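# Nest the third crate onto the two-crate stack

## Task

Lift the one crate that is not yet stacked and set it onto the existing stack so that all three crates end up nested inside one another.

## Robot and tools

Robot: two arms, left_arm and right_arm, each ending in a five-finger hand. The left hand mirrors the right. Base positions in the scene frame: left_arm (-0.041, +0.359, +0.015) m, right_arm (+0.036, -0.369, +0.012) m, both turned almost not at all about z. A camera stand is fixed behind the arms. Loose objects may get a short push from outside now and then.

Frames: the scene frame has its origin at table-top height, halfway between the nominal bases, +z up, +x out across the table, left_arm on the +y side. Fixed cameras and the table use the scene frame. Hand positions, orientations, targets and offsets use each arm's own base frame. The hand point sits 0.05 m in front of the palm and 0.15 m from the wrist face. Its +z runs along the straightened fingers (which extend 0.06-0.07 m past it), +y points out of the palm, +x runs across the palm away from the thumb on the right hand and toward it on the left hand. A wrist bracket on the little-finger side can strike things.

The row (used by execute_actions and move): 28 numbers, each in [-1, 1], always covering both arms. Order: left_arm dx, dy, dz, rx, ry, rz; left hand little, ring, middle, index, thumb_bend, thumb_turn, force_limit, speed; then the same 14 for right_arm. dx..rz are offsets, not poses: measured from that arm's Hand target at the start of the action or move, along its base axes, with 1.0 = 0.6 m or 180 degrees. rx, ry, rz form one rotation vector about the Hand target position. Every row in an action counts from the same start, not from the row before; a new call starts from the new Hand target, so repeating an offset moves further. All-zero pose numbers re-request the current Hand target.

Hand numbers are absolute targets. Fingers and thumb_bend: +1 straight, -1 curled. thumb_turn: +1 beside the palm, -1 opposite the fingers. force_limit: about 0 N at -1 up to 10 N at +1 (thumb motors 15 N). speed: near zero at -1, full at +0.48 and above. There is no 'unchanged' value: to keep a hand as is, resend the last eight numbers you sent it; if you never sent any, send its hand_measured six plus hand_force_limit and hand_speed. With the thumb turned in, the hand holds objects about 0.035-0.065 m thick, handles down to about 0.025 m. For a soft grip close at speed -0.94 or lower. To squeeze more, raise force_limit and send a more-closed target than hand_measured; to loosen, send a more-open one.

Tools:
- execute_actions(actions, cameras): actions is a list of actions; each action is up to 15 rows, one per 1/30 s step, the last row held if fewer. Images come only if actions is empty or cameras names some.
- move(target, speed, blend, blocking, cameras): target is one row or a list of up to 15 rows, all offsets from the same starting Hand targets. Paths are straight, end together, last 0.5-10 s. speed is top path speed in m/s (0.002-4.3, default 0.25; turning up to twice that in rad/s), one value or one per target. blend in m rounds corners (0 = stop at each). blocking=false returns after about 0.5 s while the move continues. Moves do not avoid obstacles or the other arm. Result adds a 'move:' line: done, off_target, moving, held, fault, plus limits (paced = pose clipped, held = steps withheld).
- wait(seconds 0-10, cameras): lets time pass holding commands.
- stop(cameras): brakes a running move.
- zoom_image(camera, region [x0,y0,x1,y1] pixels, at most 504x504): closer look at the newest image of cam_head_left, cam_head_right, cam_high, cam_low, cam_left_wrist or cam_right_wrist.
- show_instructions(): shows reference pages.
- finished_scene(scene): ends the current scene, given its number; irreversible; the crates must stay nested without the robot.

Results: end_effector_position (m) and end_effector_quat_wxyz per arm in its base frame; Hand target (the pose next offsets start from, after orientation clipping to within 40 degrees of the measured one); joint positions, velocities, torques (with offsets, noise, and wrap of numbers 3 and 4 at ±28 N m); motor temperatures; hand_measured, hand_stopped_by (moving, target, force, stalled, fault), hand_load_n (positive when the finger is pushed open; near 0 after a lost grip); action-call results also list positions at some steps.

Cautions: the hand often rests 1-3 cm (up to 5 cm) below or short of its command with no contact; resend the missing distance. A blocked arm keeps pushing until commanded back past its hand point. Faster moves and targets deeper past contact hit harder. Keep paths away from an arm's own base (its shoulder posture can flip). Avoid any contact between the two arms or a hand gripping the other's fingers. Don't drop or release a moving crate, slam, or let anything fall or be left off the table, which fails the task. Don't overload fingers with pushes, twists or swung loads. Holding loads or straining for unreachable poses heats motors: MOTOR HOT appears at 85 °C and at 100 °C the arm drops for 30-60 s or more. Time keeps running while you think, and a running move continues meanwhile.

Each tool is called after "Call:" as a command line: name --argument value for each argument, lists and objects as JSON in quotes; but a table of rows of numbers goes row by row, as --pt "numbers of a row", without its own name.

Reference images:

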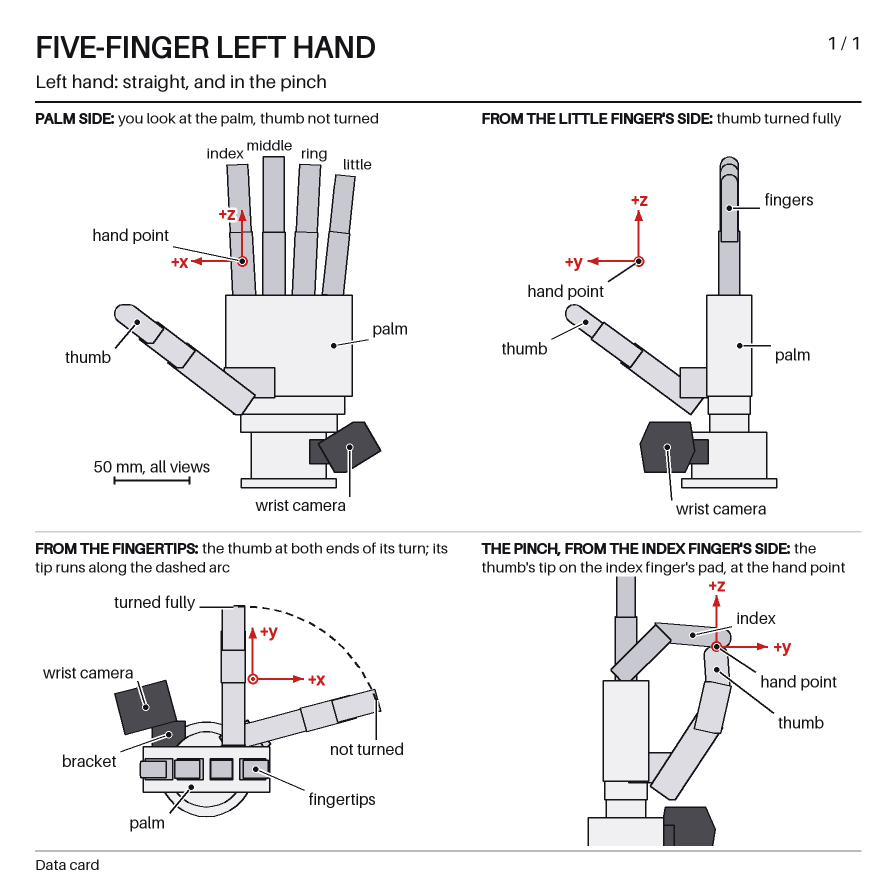

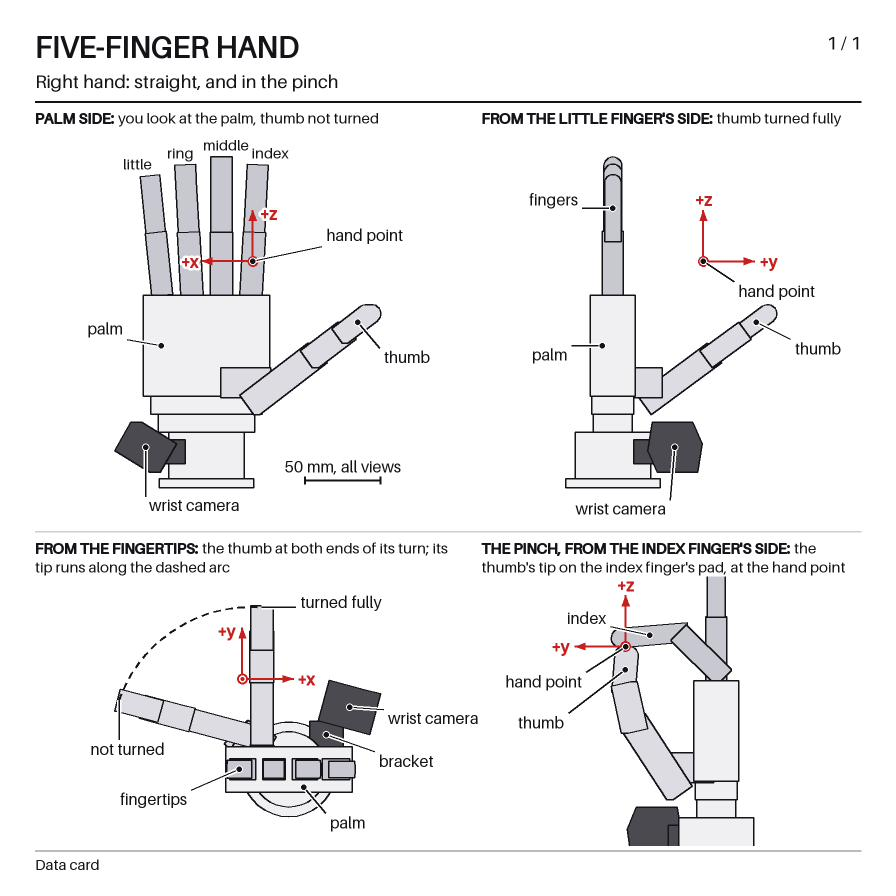

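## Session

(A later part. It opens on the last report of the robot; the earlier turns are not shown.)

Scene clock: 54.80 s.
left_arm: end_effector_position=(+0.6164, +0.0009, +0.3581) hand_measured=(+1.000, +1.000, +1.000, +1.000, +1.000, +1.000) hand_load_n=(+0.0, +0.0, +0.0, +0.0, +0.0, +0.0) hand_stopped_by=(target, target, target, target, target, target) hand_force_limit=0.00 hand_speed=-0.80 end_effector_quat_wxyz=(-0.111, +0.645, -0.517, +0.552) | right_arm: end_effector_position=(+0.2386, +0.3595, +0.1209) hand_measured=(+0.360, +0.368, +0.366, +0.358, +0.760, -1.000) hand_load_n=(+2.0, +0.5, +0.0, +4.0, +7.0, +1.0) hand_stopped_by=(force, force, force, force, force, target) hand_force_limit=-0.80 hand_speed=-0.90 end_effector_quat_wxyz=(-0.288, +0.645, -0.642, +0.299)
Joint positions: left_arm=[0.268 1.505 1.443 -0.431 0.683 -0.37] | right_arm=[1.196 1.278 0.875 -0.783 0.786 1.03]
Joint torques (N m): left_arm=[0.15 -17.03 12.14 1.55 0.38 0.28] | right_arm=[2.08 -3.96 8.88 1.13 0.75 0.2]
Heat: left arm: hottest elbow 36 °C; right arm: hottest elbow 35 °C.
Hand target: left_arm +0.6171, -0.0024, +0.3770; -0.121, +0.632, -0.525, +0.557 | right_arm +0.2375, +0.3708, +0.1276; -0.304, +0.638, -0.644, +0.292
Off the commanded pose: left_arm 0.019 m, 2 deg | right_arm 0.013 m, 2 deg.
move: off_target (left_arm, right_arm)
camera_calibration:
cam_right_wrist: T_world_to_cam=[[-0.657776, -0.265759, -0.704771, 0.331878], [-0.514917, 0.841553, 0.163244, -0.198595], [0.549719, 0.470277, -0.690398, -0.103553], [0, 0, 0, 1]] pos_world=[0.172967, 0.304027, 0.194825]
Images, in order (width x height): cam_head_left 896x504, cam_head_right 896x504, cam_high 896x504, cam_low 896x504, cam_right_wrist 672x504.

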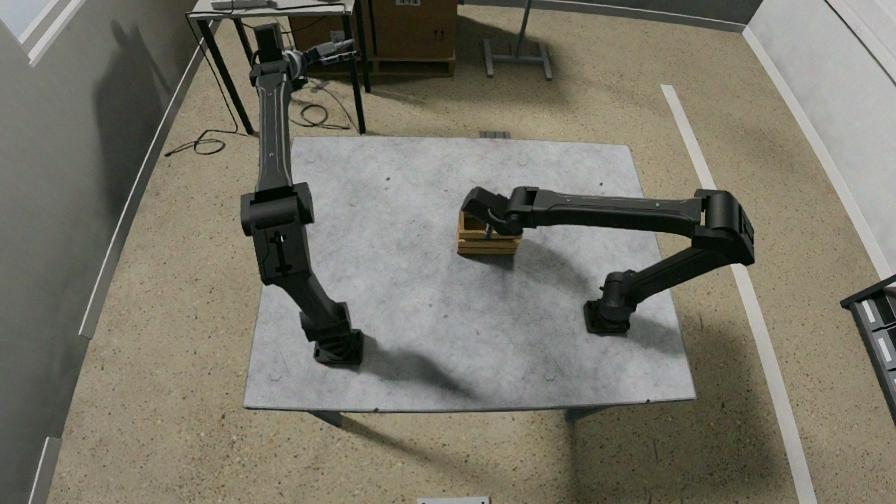

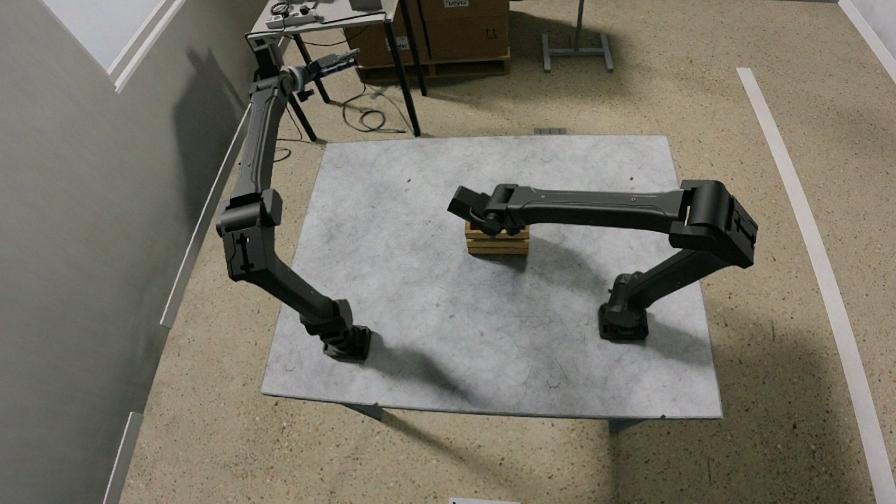

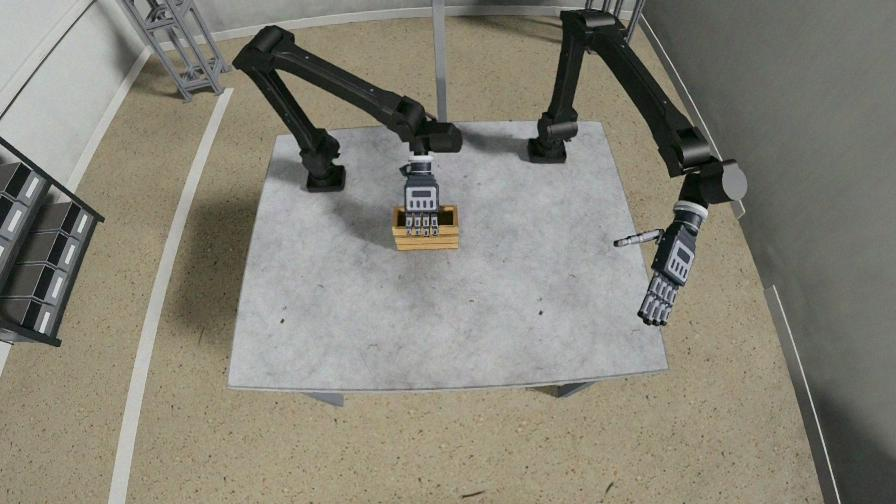

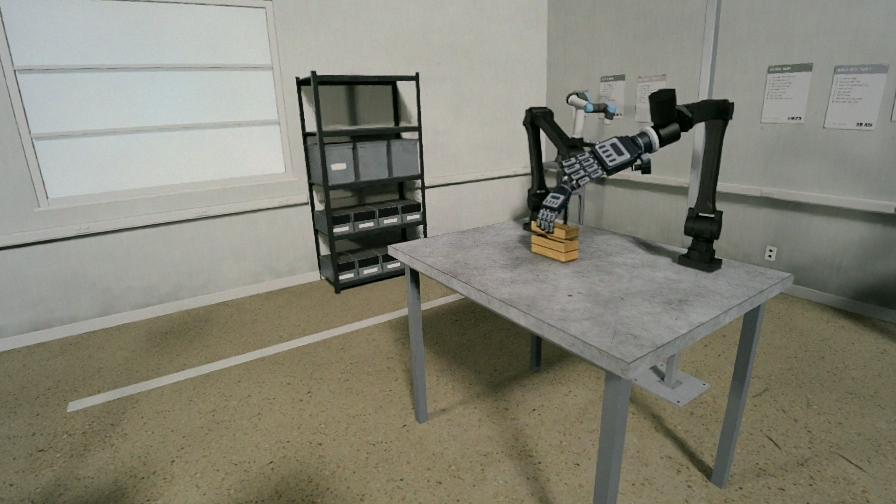

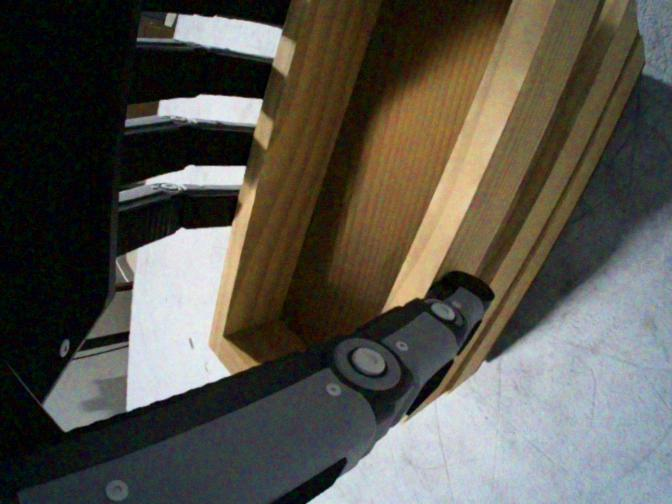

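Call:
move --target '[0,0,0,0,0,0,1,1,1,1,1,1,0,-0.8, -0.001,0.001,-0.018,0,0,-0.003,0.15,0.15,0.2,0.2,0.5,-1,-0.8,-0.9]' --speed 0.03 --cameras '["cam_low","cam_right_wrist","cam_head_left","cam_high"]'

Call:
zoom_image --camera "cam_high" --region '[385, 195, 430, 255]'

Call:
zoom_image --camera "cam_high" --region '[430, 195, 475, 255]'

Call:
zoom_image --camera "cam_right_wrist" --region '[520, 0, 672, 152]'

Call:
zoom_image --camera "cam_right_wrist" --region '[420, 200, 572, 352]'

Call:
zoom_image --camera "cam_head_left" --region '[450, 205, 510, 260]'

Call:
zoom_image --camera "cam_low" --region '[520, 210, 590, 270]'

Scene clock: 58.17 s.
left_arm: end_effector_position=(+0.6164, +0.0009, +0.3581) hand_measured=(+1.000, +1.000, +1.000, +1.000, +1.000, +1.000) hand_load_n=(+0.0, +0.0, +0.0, +0.0, +0.0, +0.0) hand_stopped_by=(target, target, target, target, target, target) hand_force_limit=0.00 hand_speed=-0.80 end_effector_quat_wxyz=(-0.111, +0.645, -0.517, +0.552) | right_arm: end_effector_position=(+0.2384, +0.3601, +0.1107) hand_measured=(+0.360, +0.368, +0.366, +0.358, +0.760, -1.000) hand_load_n=(+2.0, +0.5, +0.0, +4.0, +7.0, +1.5) hand_stopped_by=(force, force, force, force, force, target) hand_force_limit=-0.80 hand_speed=-0.90 end_effector_quat_wxyz=(-0.287, +0.641, -0.646, +0.300)
Joint positions: left_arm=[0.268 1.505 1.443 -0.431 0.683 -0.37] | right_arm=[1.198 1.296 0.862 -0.763 0.79 1.048]
Joint torques (N m): left_arm=[0.38 -17.03 12.18 1.44 0.37 0.3] | right_arm=[2.26 -4.01 8.69 1.11 0.83 0.2]
Heat: left arm: hottest elbow 37 °C; right arm: hottest elbow 35 °C.
Hand target: left_arm +0.6171, -0.0024, +0.3770; -0.121, +0.632, -0.525, +0.557 | right_arm +0.2368, +0.3715, +0.1169; -0.303, +0.635, -0.647, +0.294
Off the commanded pose: left_arm 0.019 m, 2 deg | right_arm 0.013 m, 2 deg.
move: off_target (left_arm, right_arm)
camera_calibration:
cam_right_wrist: T_world_to_cam=[[-0.660968, -0.257295, -0.704926, 0.322375], [-0.505926, 0.846575, 0.16538, -0.201727], [0.554221, 0.465951, -0.689731, -0.110316], [0, 0, 0, 1]] pos_world=[0.17216, 0.305125, 0.184524]
Images, in order (width x height): cam_head_left 896x504, cam_high 896x504, cam_low 896x504, cam_right_wrist 672x504.

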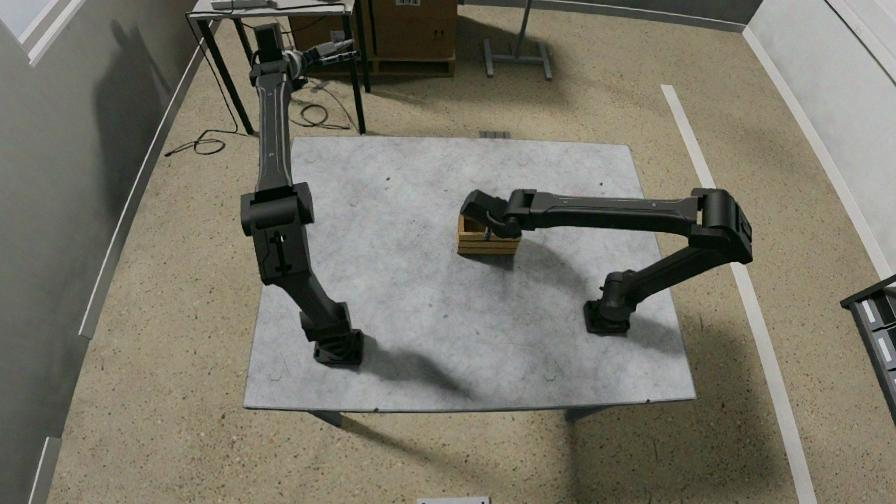

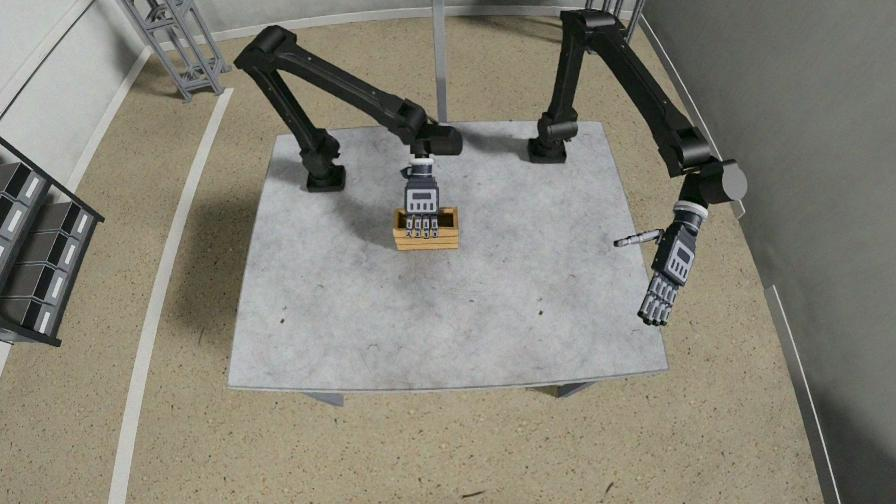

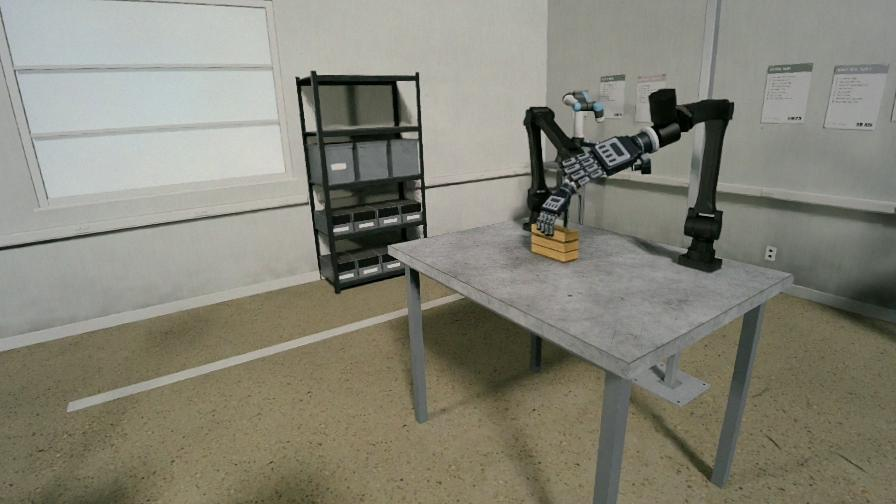

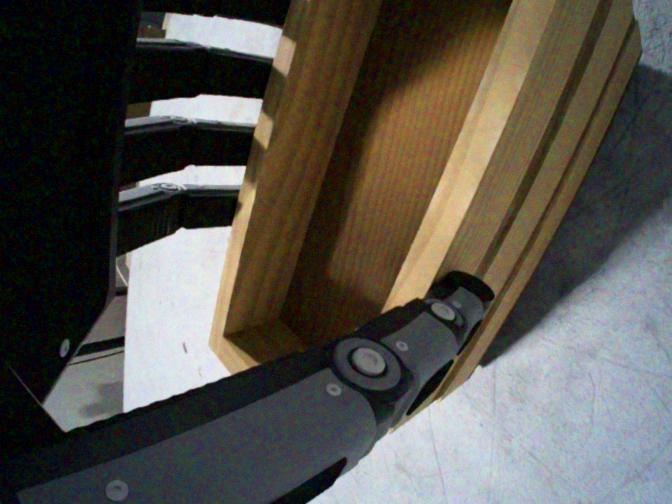

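Scaled by 8.400.

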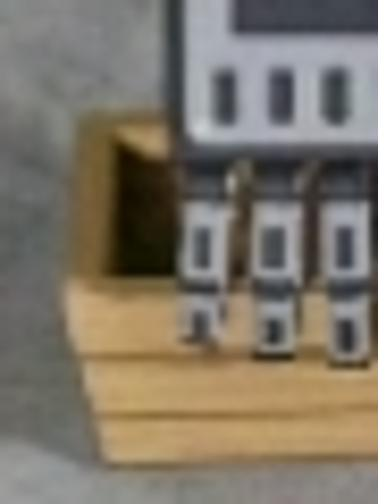

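Scaled by 8.400.

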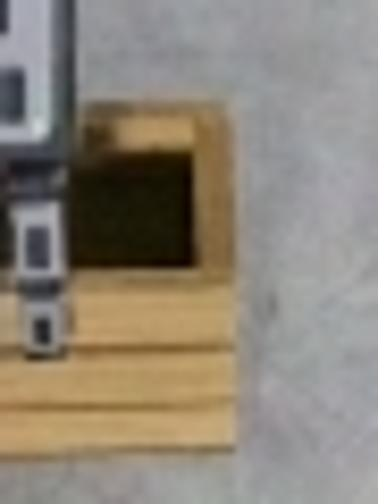

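Scaled by 3.316 from the camera's 672x504 image, which has a finer 960x720 frame.

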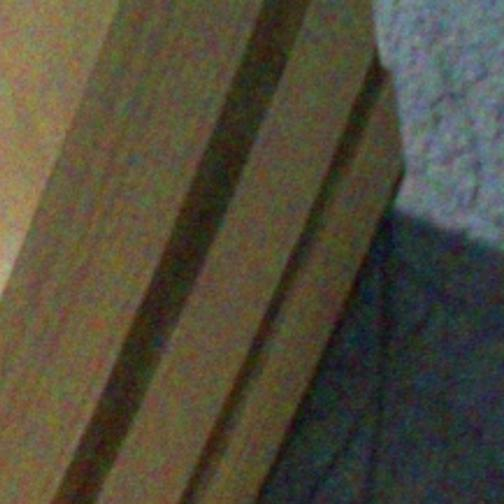

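Scaled by 3.316 from the camera's 672x504 image, which has a finer 960x720 frame.

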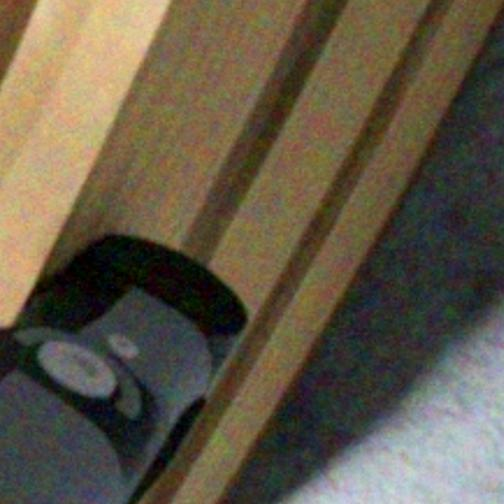

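Scaled by 8.400.

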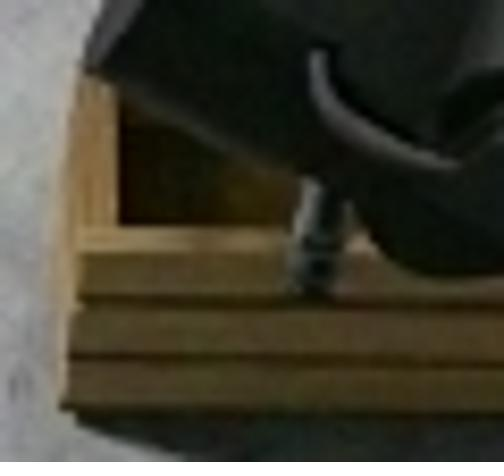

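Scaled by 7.200.

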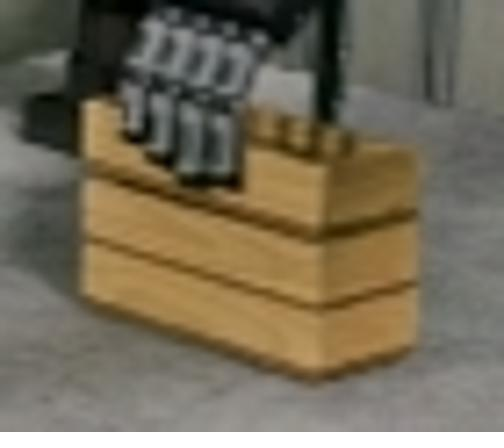

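Call:
move --target '[0,0,0,0,0,0,1,1,1,1,1,1,0,-0.8, 0,0,-0.008,0,0,-0.001,0.15,0.15,0.2,0.2,0.5,-1,-0.8,-0.9]' --speed 0.02 --cameras '["cam_low","cam_right_wrist","cam_head_left","cam_high"]'

Call:
zoom_image --camera "cam_right_wrist" --region '[520, 0, 672, 152]'

Call:
zoom_image --camera "cam_right_wrist" --region '[420, 200, 572, 352]'

Call:
zoom_image --camera "cam_head_left" --region '[450, 205, 510, 260]'

Call:
zoom_image --camera "cam_low" --region '[520, 210, 590, 270]'

Scene clock: 59.70 s.
left_arm: end_effector_position=(+0.6164, +0.0009, +0.3581) hand_measured=(+1.000, +1.000, +1.000, +1.000, +1.000, +1.000) hand_load_n=(+0.0, +0.0, +0.0, +0.0, +0.0, -0.5) hand_stopped_by=(target, target, target, target, target, target) hand_force_limit=0.00 hand_speed=-0.80 end_effector_quat_wxyz=(-0.111, +0.645, -0.517, +0.552) | right_arm: end_effector_position=(+0.2388, +0.3607, +0.1075) hand_measured=(+0.360, +0.368, +0.366, +0.358, +0.760, -1.000) hand_load_n=(+2.0, +0.5, +0.0, +4.0, +6.5, +1.5) hand_stopped_by=(force, force, force, force, force, target) hand_force_limit=-0.80 hand_speed=-0.90 end_effector_quat_wxyz=(-0.288, +0.639, -0.647, +0.300)
Joint positions: left_arm=[0.268 1.505 1.443 -0.431 0.683 -0.37] | right_arm=[1.198 1.301 0.856 -0.752 0.791 1.054]
Joint torques (N m): left_arm=[0.5 -16.97 12.21 1.43 0.36 0.26] | right_arm=[2.26 -3.96 8.54 1.09 0.83 0.18]
Heat: left arm: hottest elbow 37 °C; right arm: hottest elbow 35 °C.
Hand target: left_arm +0.6171, -0.0024, +0.3770; -0.121, +0.632, -0.525, +0.557 | right_arm +0.2369, +0.3715, +0.1121; -0.302, +0.634, -0.648, +0.294
Off the commanded pose: left_arm 0.019 m, 2 deg | right_arm 0.012 m, 2 deg.
move: off_target (left_arm, right_arm)
camera_calibration:
cam_right_wrist: T_world_to_cam=[[-0.660869, -0.251321, -0.707171, 0.31869], [-0.502396, 0.848143, 0.16808, -0.203184], [0.55754, 0.466359, -0.686774, -0.114299], [0, 0, 0, 1]] pos_world=[0.172259, 0.305727, 0.181022]
Images, in order (width x height): cam_head_left 896x504, cam_high 896x504, cam_low 896x504, cam_right_wrist 672x504.

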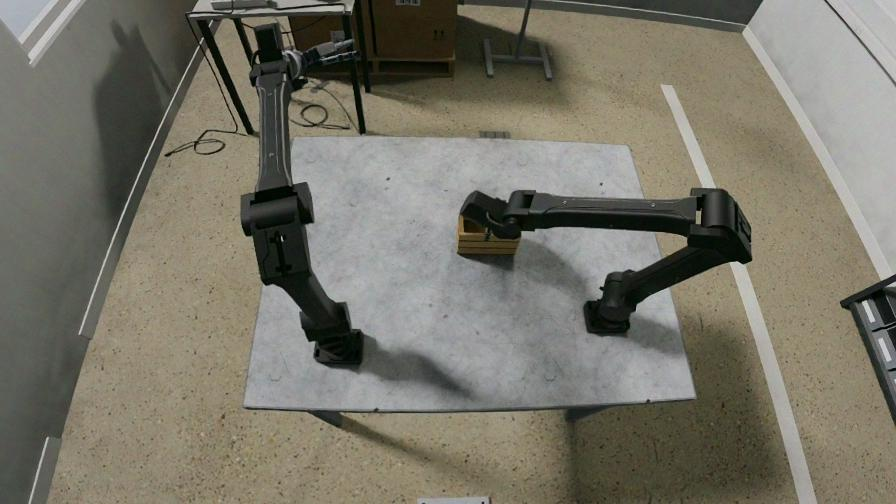

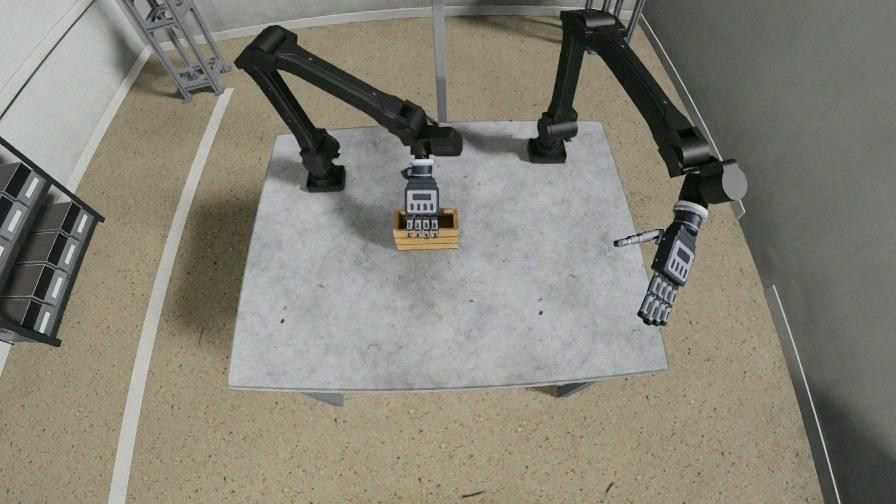

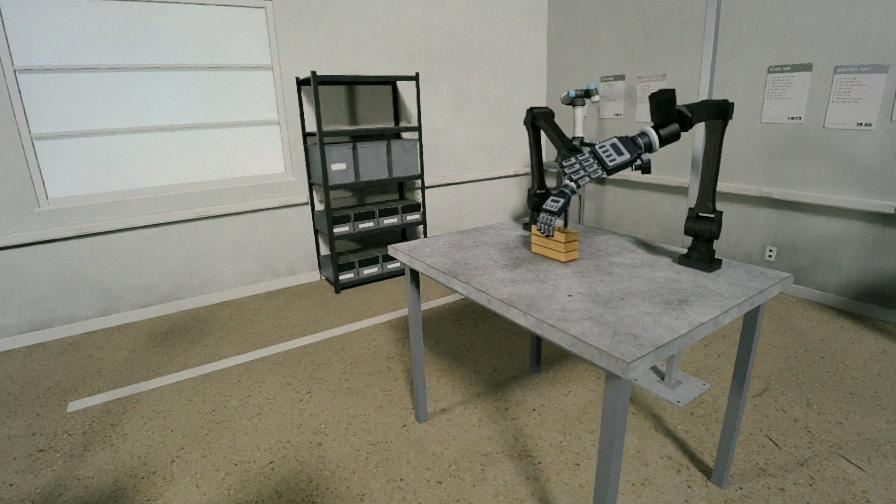

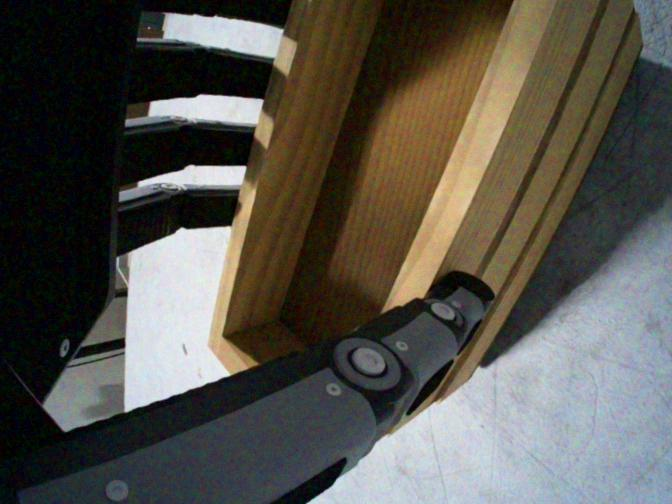

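Scaled by 3.316 from the camera's 672x504 image, which has a finer 960x720 frame.

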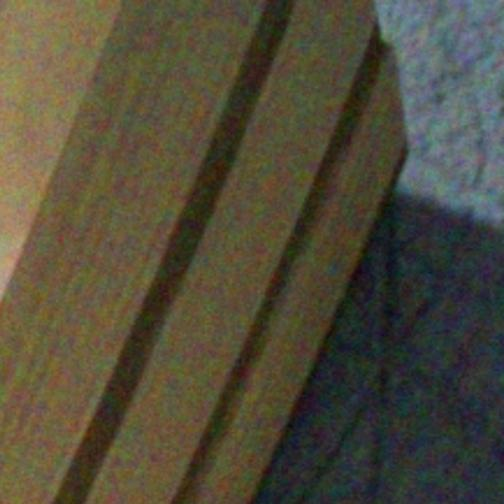

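Scaled by 3.316 from the camera's 672x504 image, which has a finer 960x720 frame.

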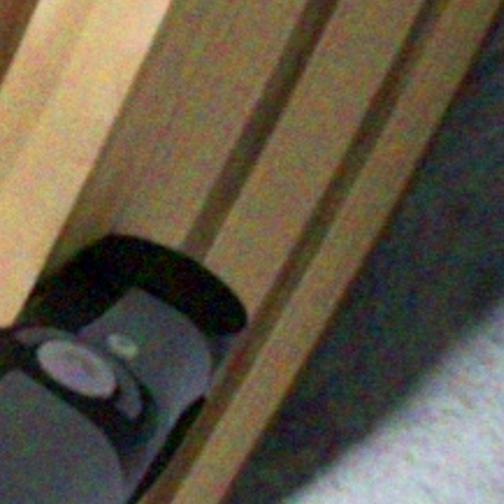

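Scaled by 8.400.

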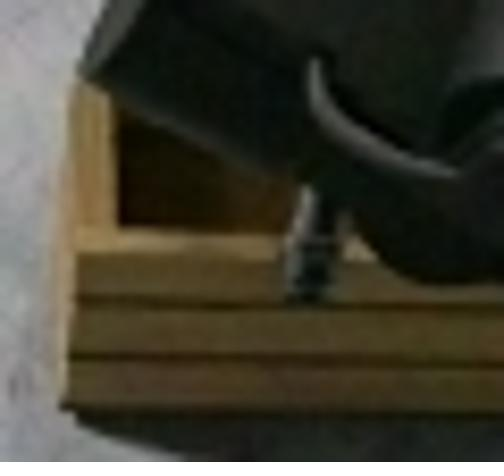

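Scaled by 7.200.

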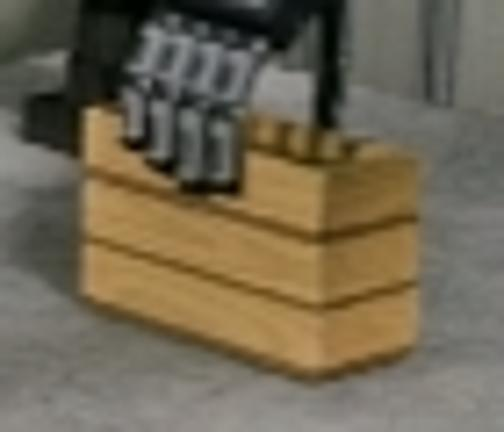

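Call:
move --target '[0,0,0,0,0,0,1,1,1,1,1,1,0,-0.8, 0,0,-0.007,0,0,0,0.15,0.15,0.2,0.2,0.5,-1,-0.8,-0.9]' --speed 0.02 --cameras '["cam_right_wrist","cam_low"]'

Call:
zoom_image --camera "cam_right_wrist" --region '[520, 0, 672, 152]'

Call:
zoom_image --camera "cam_low" --region '[520, 210, 590, 270]'

Scene clock: 60.80 s.
left_arm: end_effector_position=(+0.6164, +0.0009, +0.3581) hand_measured=(+1.000, +1.000, +1.000, +1.000, +1.000, +1.000) hand_load_n=(+0.0, +0.0, +0.0, +0.0, +0.0, +0.0) hand_stopped_by=(target, target, target, target, target, target) hand_force_limit=0.00 hand_speed=-0.80 end_effector_quat_wxyz=(-0.111, +0.645, -0.517, +0.552) | right_arm: end_effector_position=(+0.2393, +0.3618, +0.1068) hand_measured=(+0.360, +0.368, +0.366, +0.358, +0.760, -1.000) hand_load_n=(+2.0, +0.5, +0.0, +4.0, +6.5, +1.0) hand_stopped_by=(force, force, force, force, force, target) hand_force_limit=-0.80 hand_speed=-0.90 end_effector_quat_wxyz=(-0.291, +0.637, -0.648, +0.299)
Joint positions: left_arm=[0.268 1.505 1.443 -0.431 0.683 -0.37] | right_arm=[1.199 1.302 0.853 -0.742 0.793 1.055]
Joint torques (N m): left_arm=[0.44 -17.14 12.14 1.52 0.39 0.3] | right_arm=[2.08 -3.55 8.21 1.17 0.75 0.18]
Heat: left arm: hottest elbow 37 °C; right arm: hottest elbow 35 °C.
Hand target: left_arm +0.6171, -0.0024, +0.3770; -0.121, +0.632, -0.525, +0.557 | right_arm +0.2369, +0.3715, +0.1079; -0.303, +0.634, -0.648, +0.294
Off the commanded pose: left_arm 0.019 m, 2 deg | right_arm 0.010 m, 1 deg.
move: off_target (left_arm)
camera_calibration:
cam_right_wrist: T_world_to_cam=[[-0.658165, -0.246783, -0.711279, 0.316896], [-0.5027, 0.847345, 0.17117, -0.20377], [0.560457, 0.470217, -0.681751, -0.118167], [0, 0, 0, 1]] pos_world=[0.172362, 0.306432, 0.17972]
Images, in order (width x height): cam_low 896x504, cam_right_wrist 672x504.

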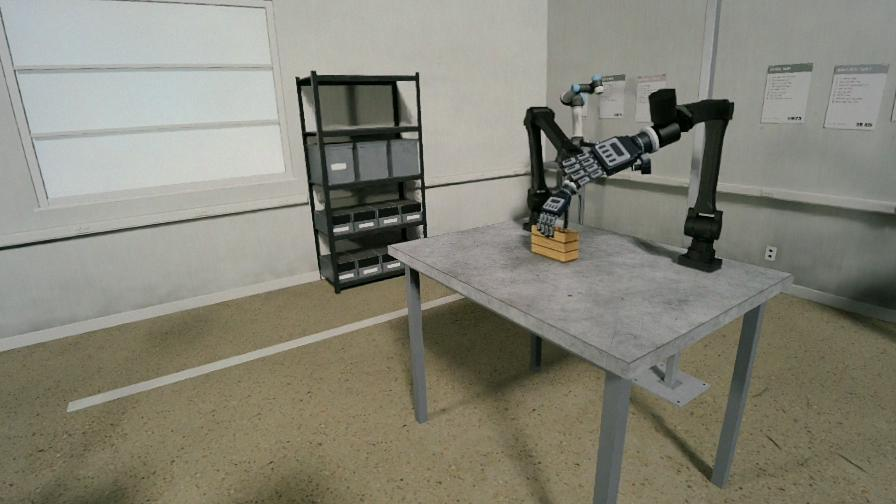

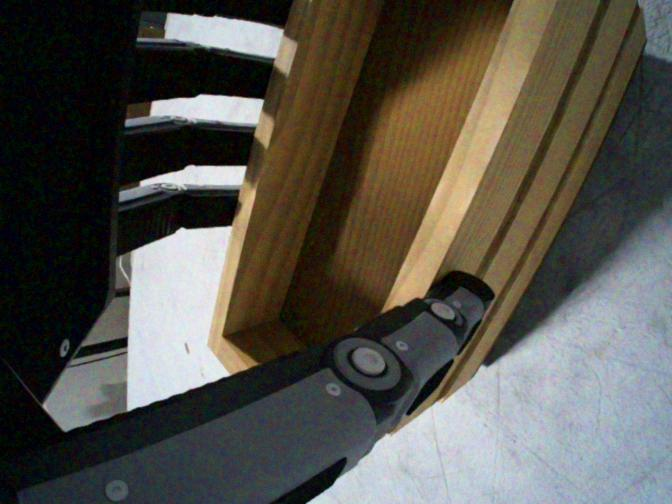

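Scaled by 3.316 from the camera's 672x504 image, which has a finer 960x720 frame.

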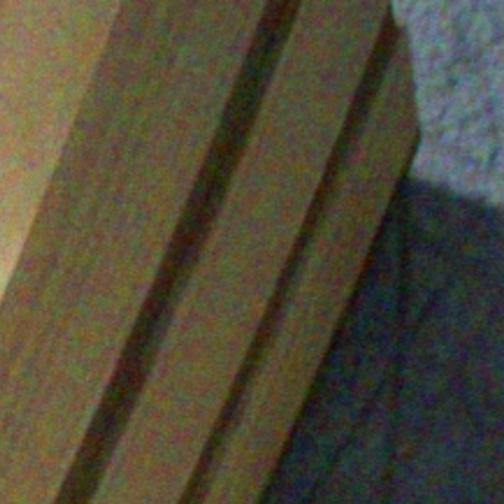

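Scaled by 7.200.

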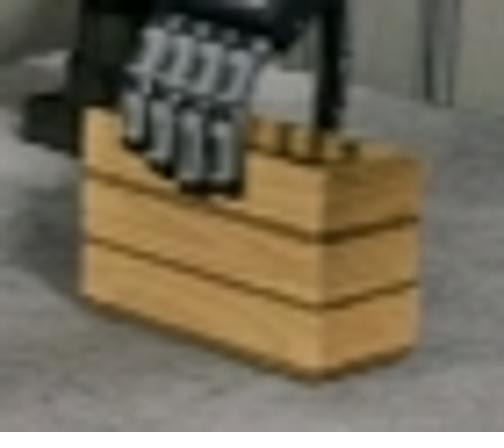

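Call:
move --target '[0,0,0,0,0,0,1,1,1,1,1,1,0,-0.8, 0,0,0,0,0,0,0.84,0.84,0.84,0.84,1,-1,-0.8,-0.7]' --speed 0.02 --cameras '["cam_right_wrist","cam_low"]'

Call:
zoom_image --camera "cam_right_wrist" --region '[520, 0, 672, 152]'

Call:
zoom_image --camera "cam_low" --region '[520, 210, 590, 270]'

Scene clock: 62.07 s.
left_arm: end_effector_position=(+0.6164, +0.0009, +0.3581) hand_measured=(+1.000, +1.000, +1.000, +1.000, +1.000, +1.000) hand_load_n=(+0.0, +0.0, +0.0, +0.0, +0.0, -0.5) hand_stopped_by=(target, target, target, target, target, target) hand_force_limit=0.00 hand_speed=-0.80 end_effector_quat_wxyz=(-0.111, +0.645, -0.517, +0.552) | right_arm: end_effector_position=(+0.2397, +0.3626, +0.1069) hand_measured=(+0.840, +0.840, +0.840, +0.840, +1.000, -1.000) hand_load_n=(+0.0, +0.0, +0.0, +0.0, +0.0, +0.0) hand_stopped_by=(target, target, target, target, target, target) hand_force_limit=-0.80 hand_speed=-0.70 end_effector_quat_wxyz=(-0.293, +0.636, -0.648, +0.299)
Joint positions: left_arm=[0.268 1.505 1.443 -0.431 0.683 -0.37] | right_arm=[1.199 1.303 0.853 -0.737 0.795 1.055]
Joint torques (N m): left_arm=[0.38 -17.32 12.12 1.51 0.37 0.27] | right_arm=[2.2 -3.6 8.21 1.05 0.7 0.18]
Heat: left arm: hottest elbow 37 °C; right arm: hottest elbow 35 °C.
Hand target: left_arm +0.6171, -0.0024, +0.3770; -0.121, +0.632, -0.525, +0.557 | right_arm +0.2369, +0.3716, +0.1078; -0.302, +0.634, -0.648, +0.294
Off the commanded pose: left_arm 0.019 m, 2 deg | right_arm 0.009 m, 1 deg.
move: off_target (left_arm)
camera_calibration:
cam_right_wrist: T_world_to_cam=[[-0.656466, -0.245006, -0.713459, 0.316678], [-0.50295, 0.84705, 0.171891, -0.204174], [0.562221, 0.471675, -0.679286, -0.119998], [0, 0, 0, 1]] pos_world=[0.172664, 0.307134, 0.179519]
Images, in order (width x height): cam_low 896x504, cam_right_wrist 672x504.

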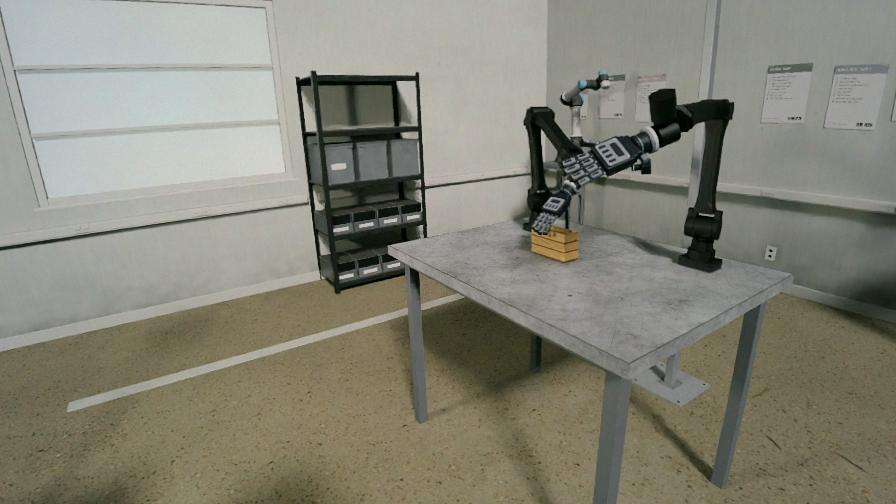

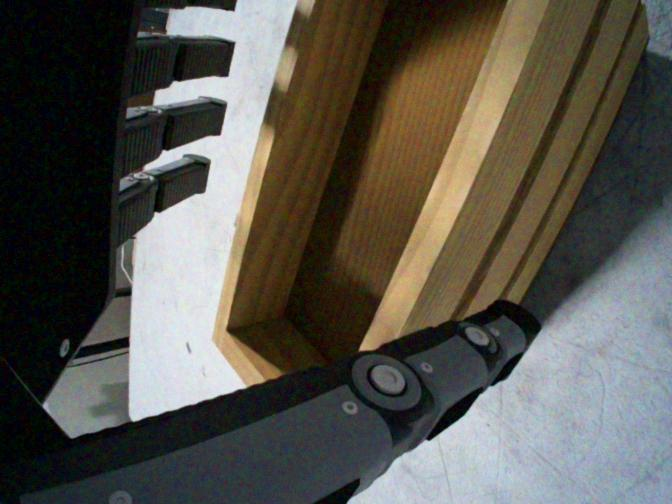

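Scaled by 3.316 from the camera's 672x504 image, which has a finer 960x720 frame.

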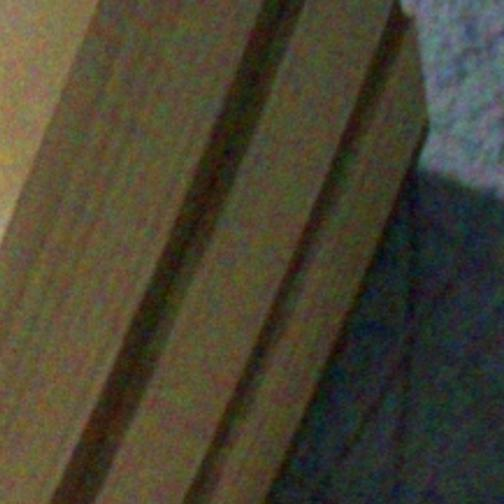

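Scaled by 7.200.

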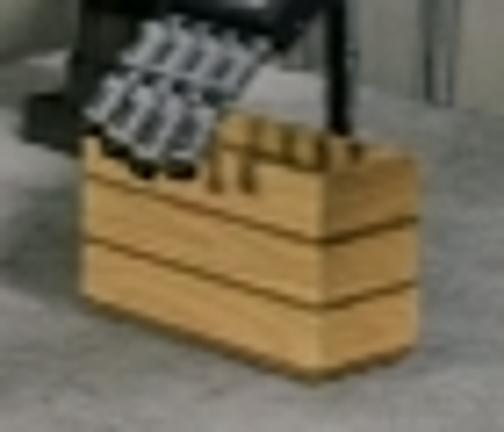

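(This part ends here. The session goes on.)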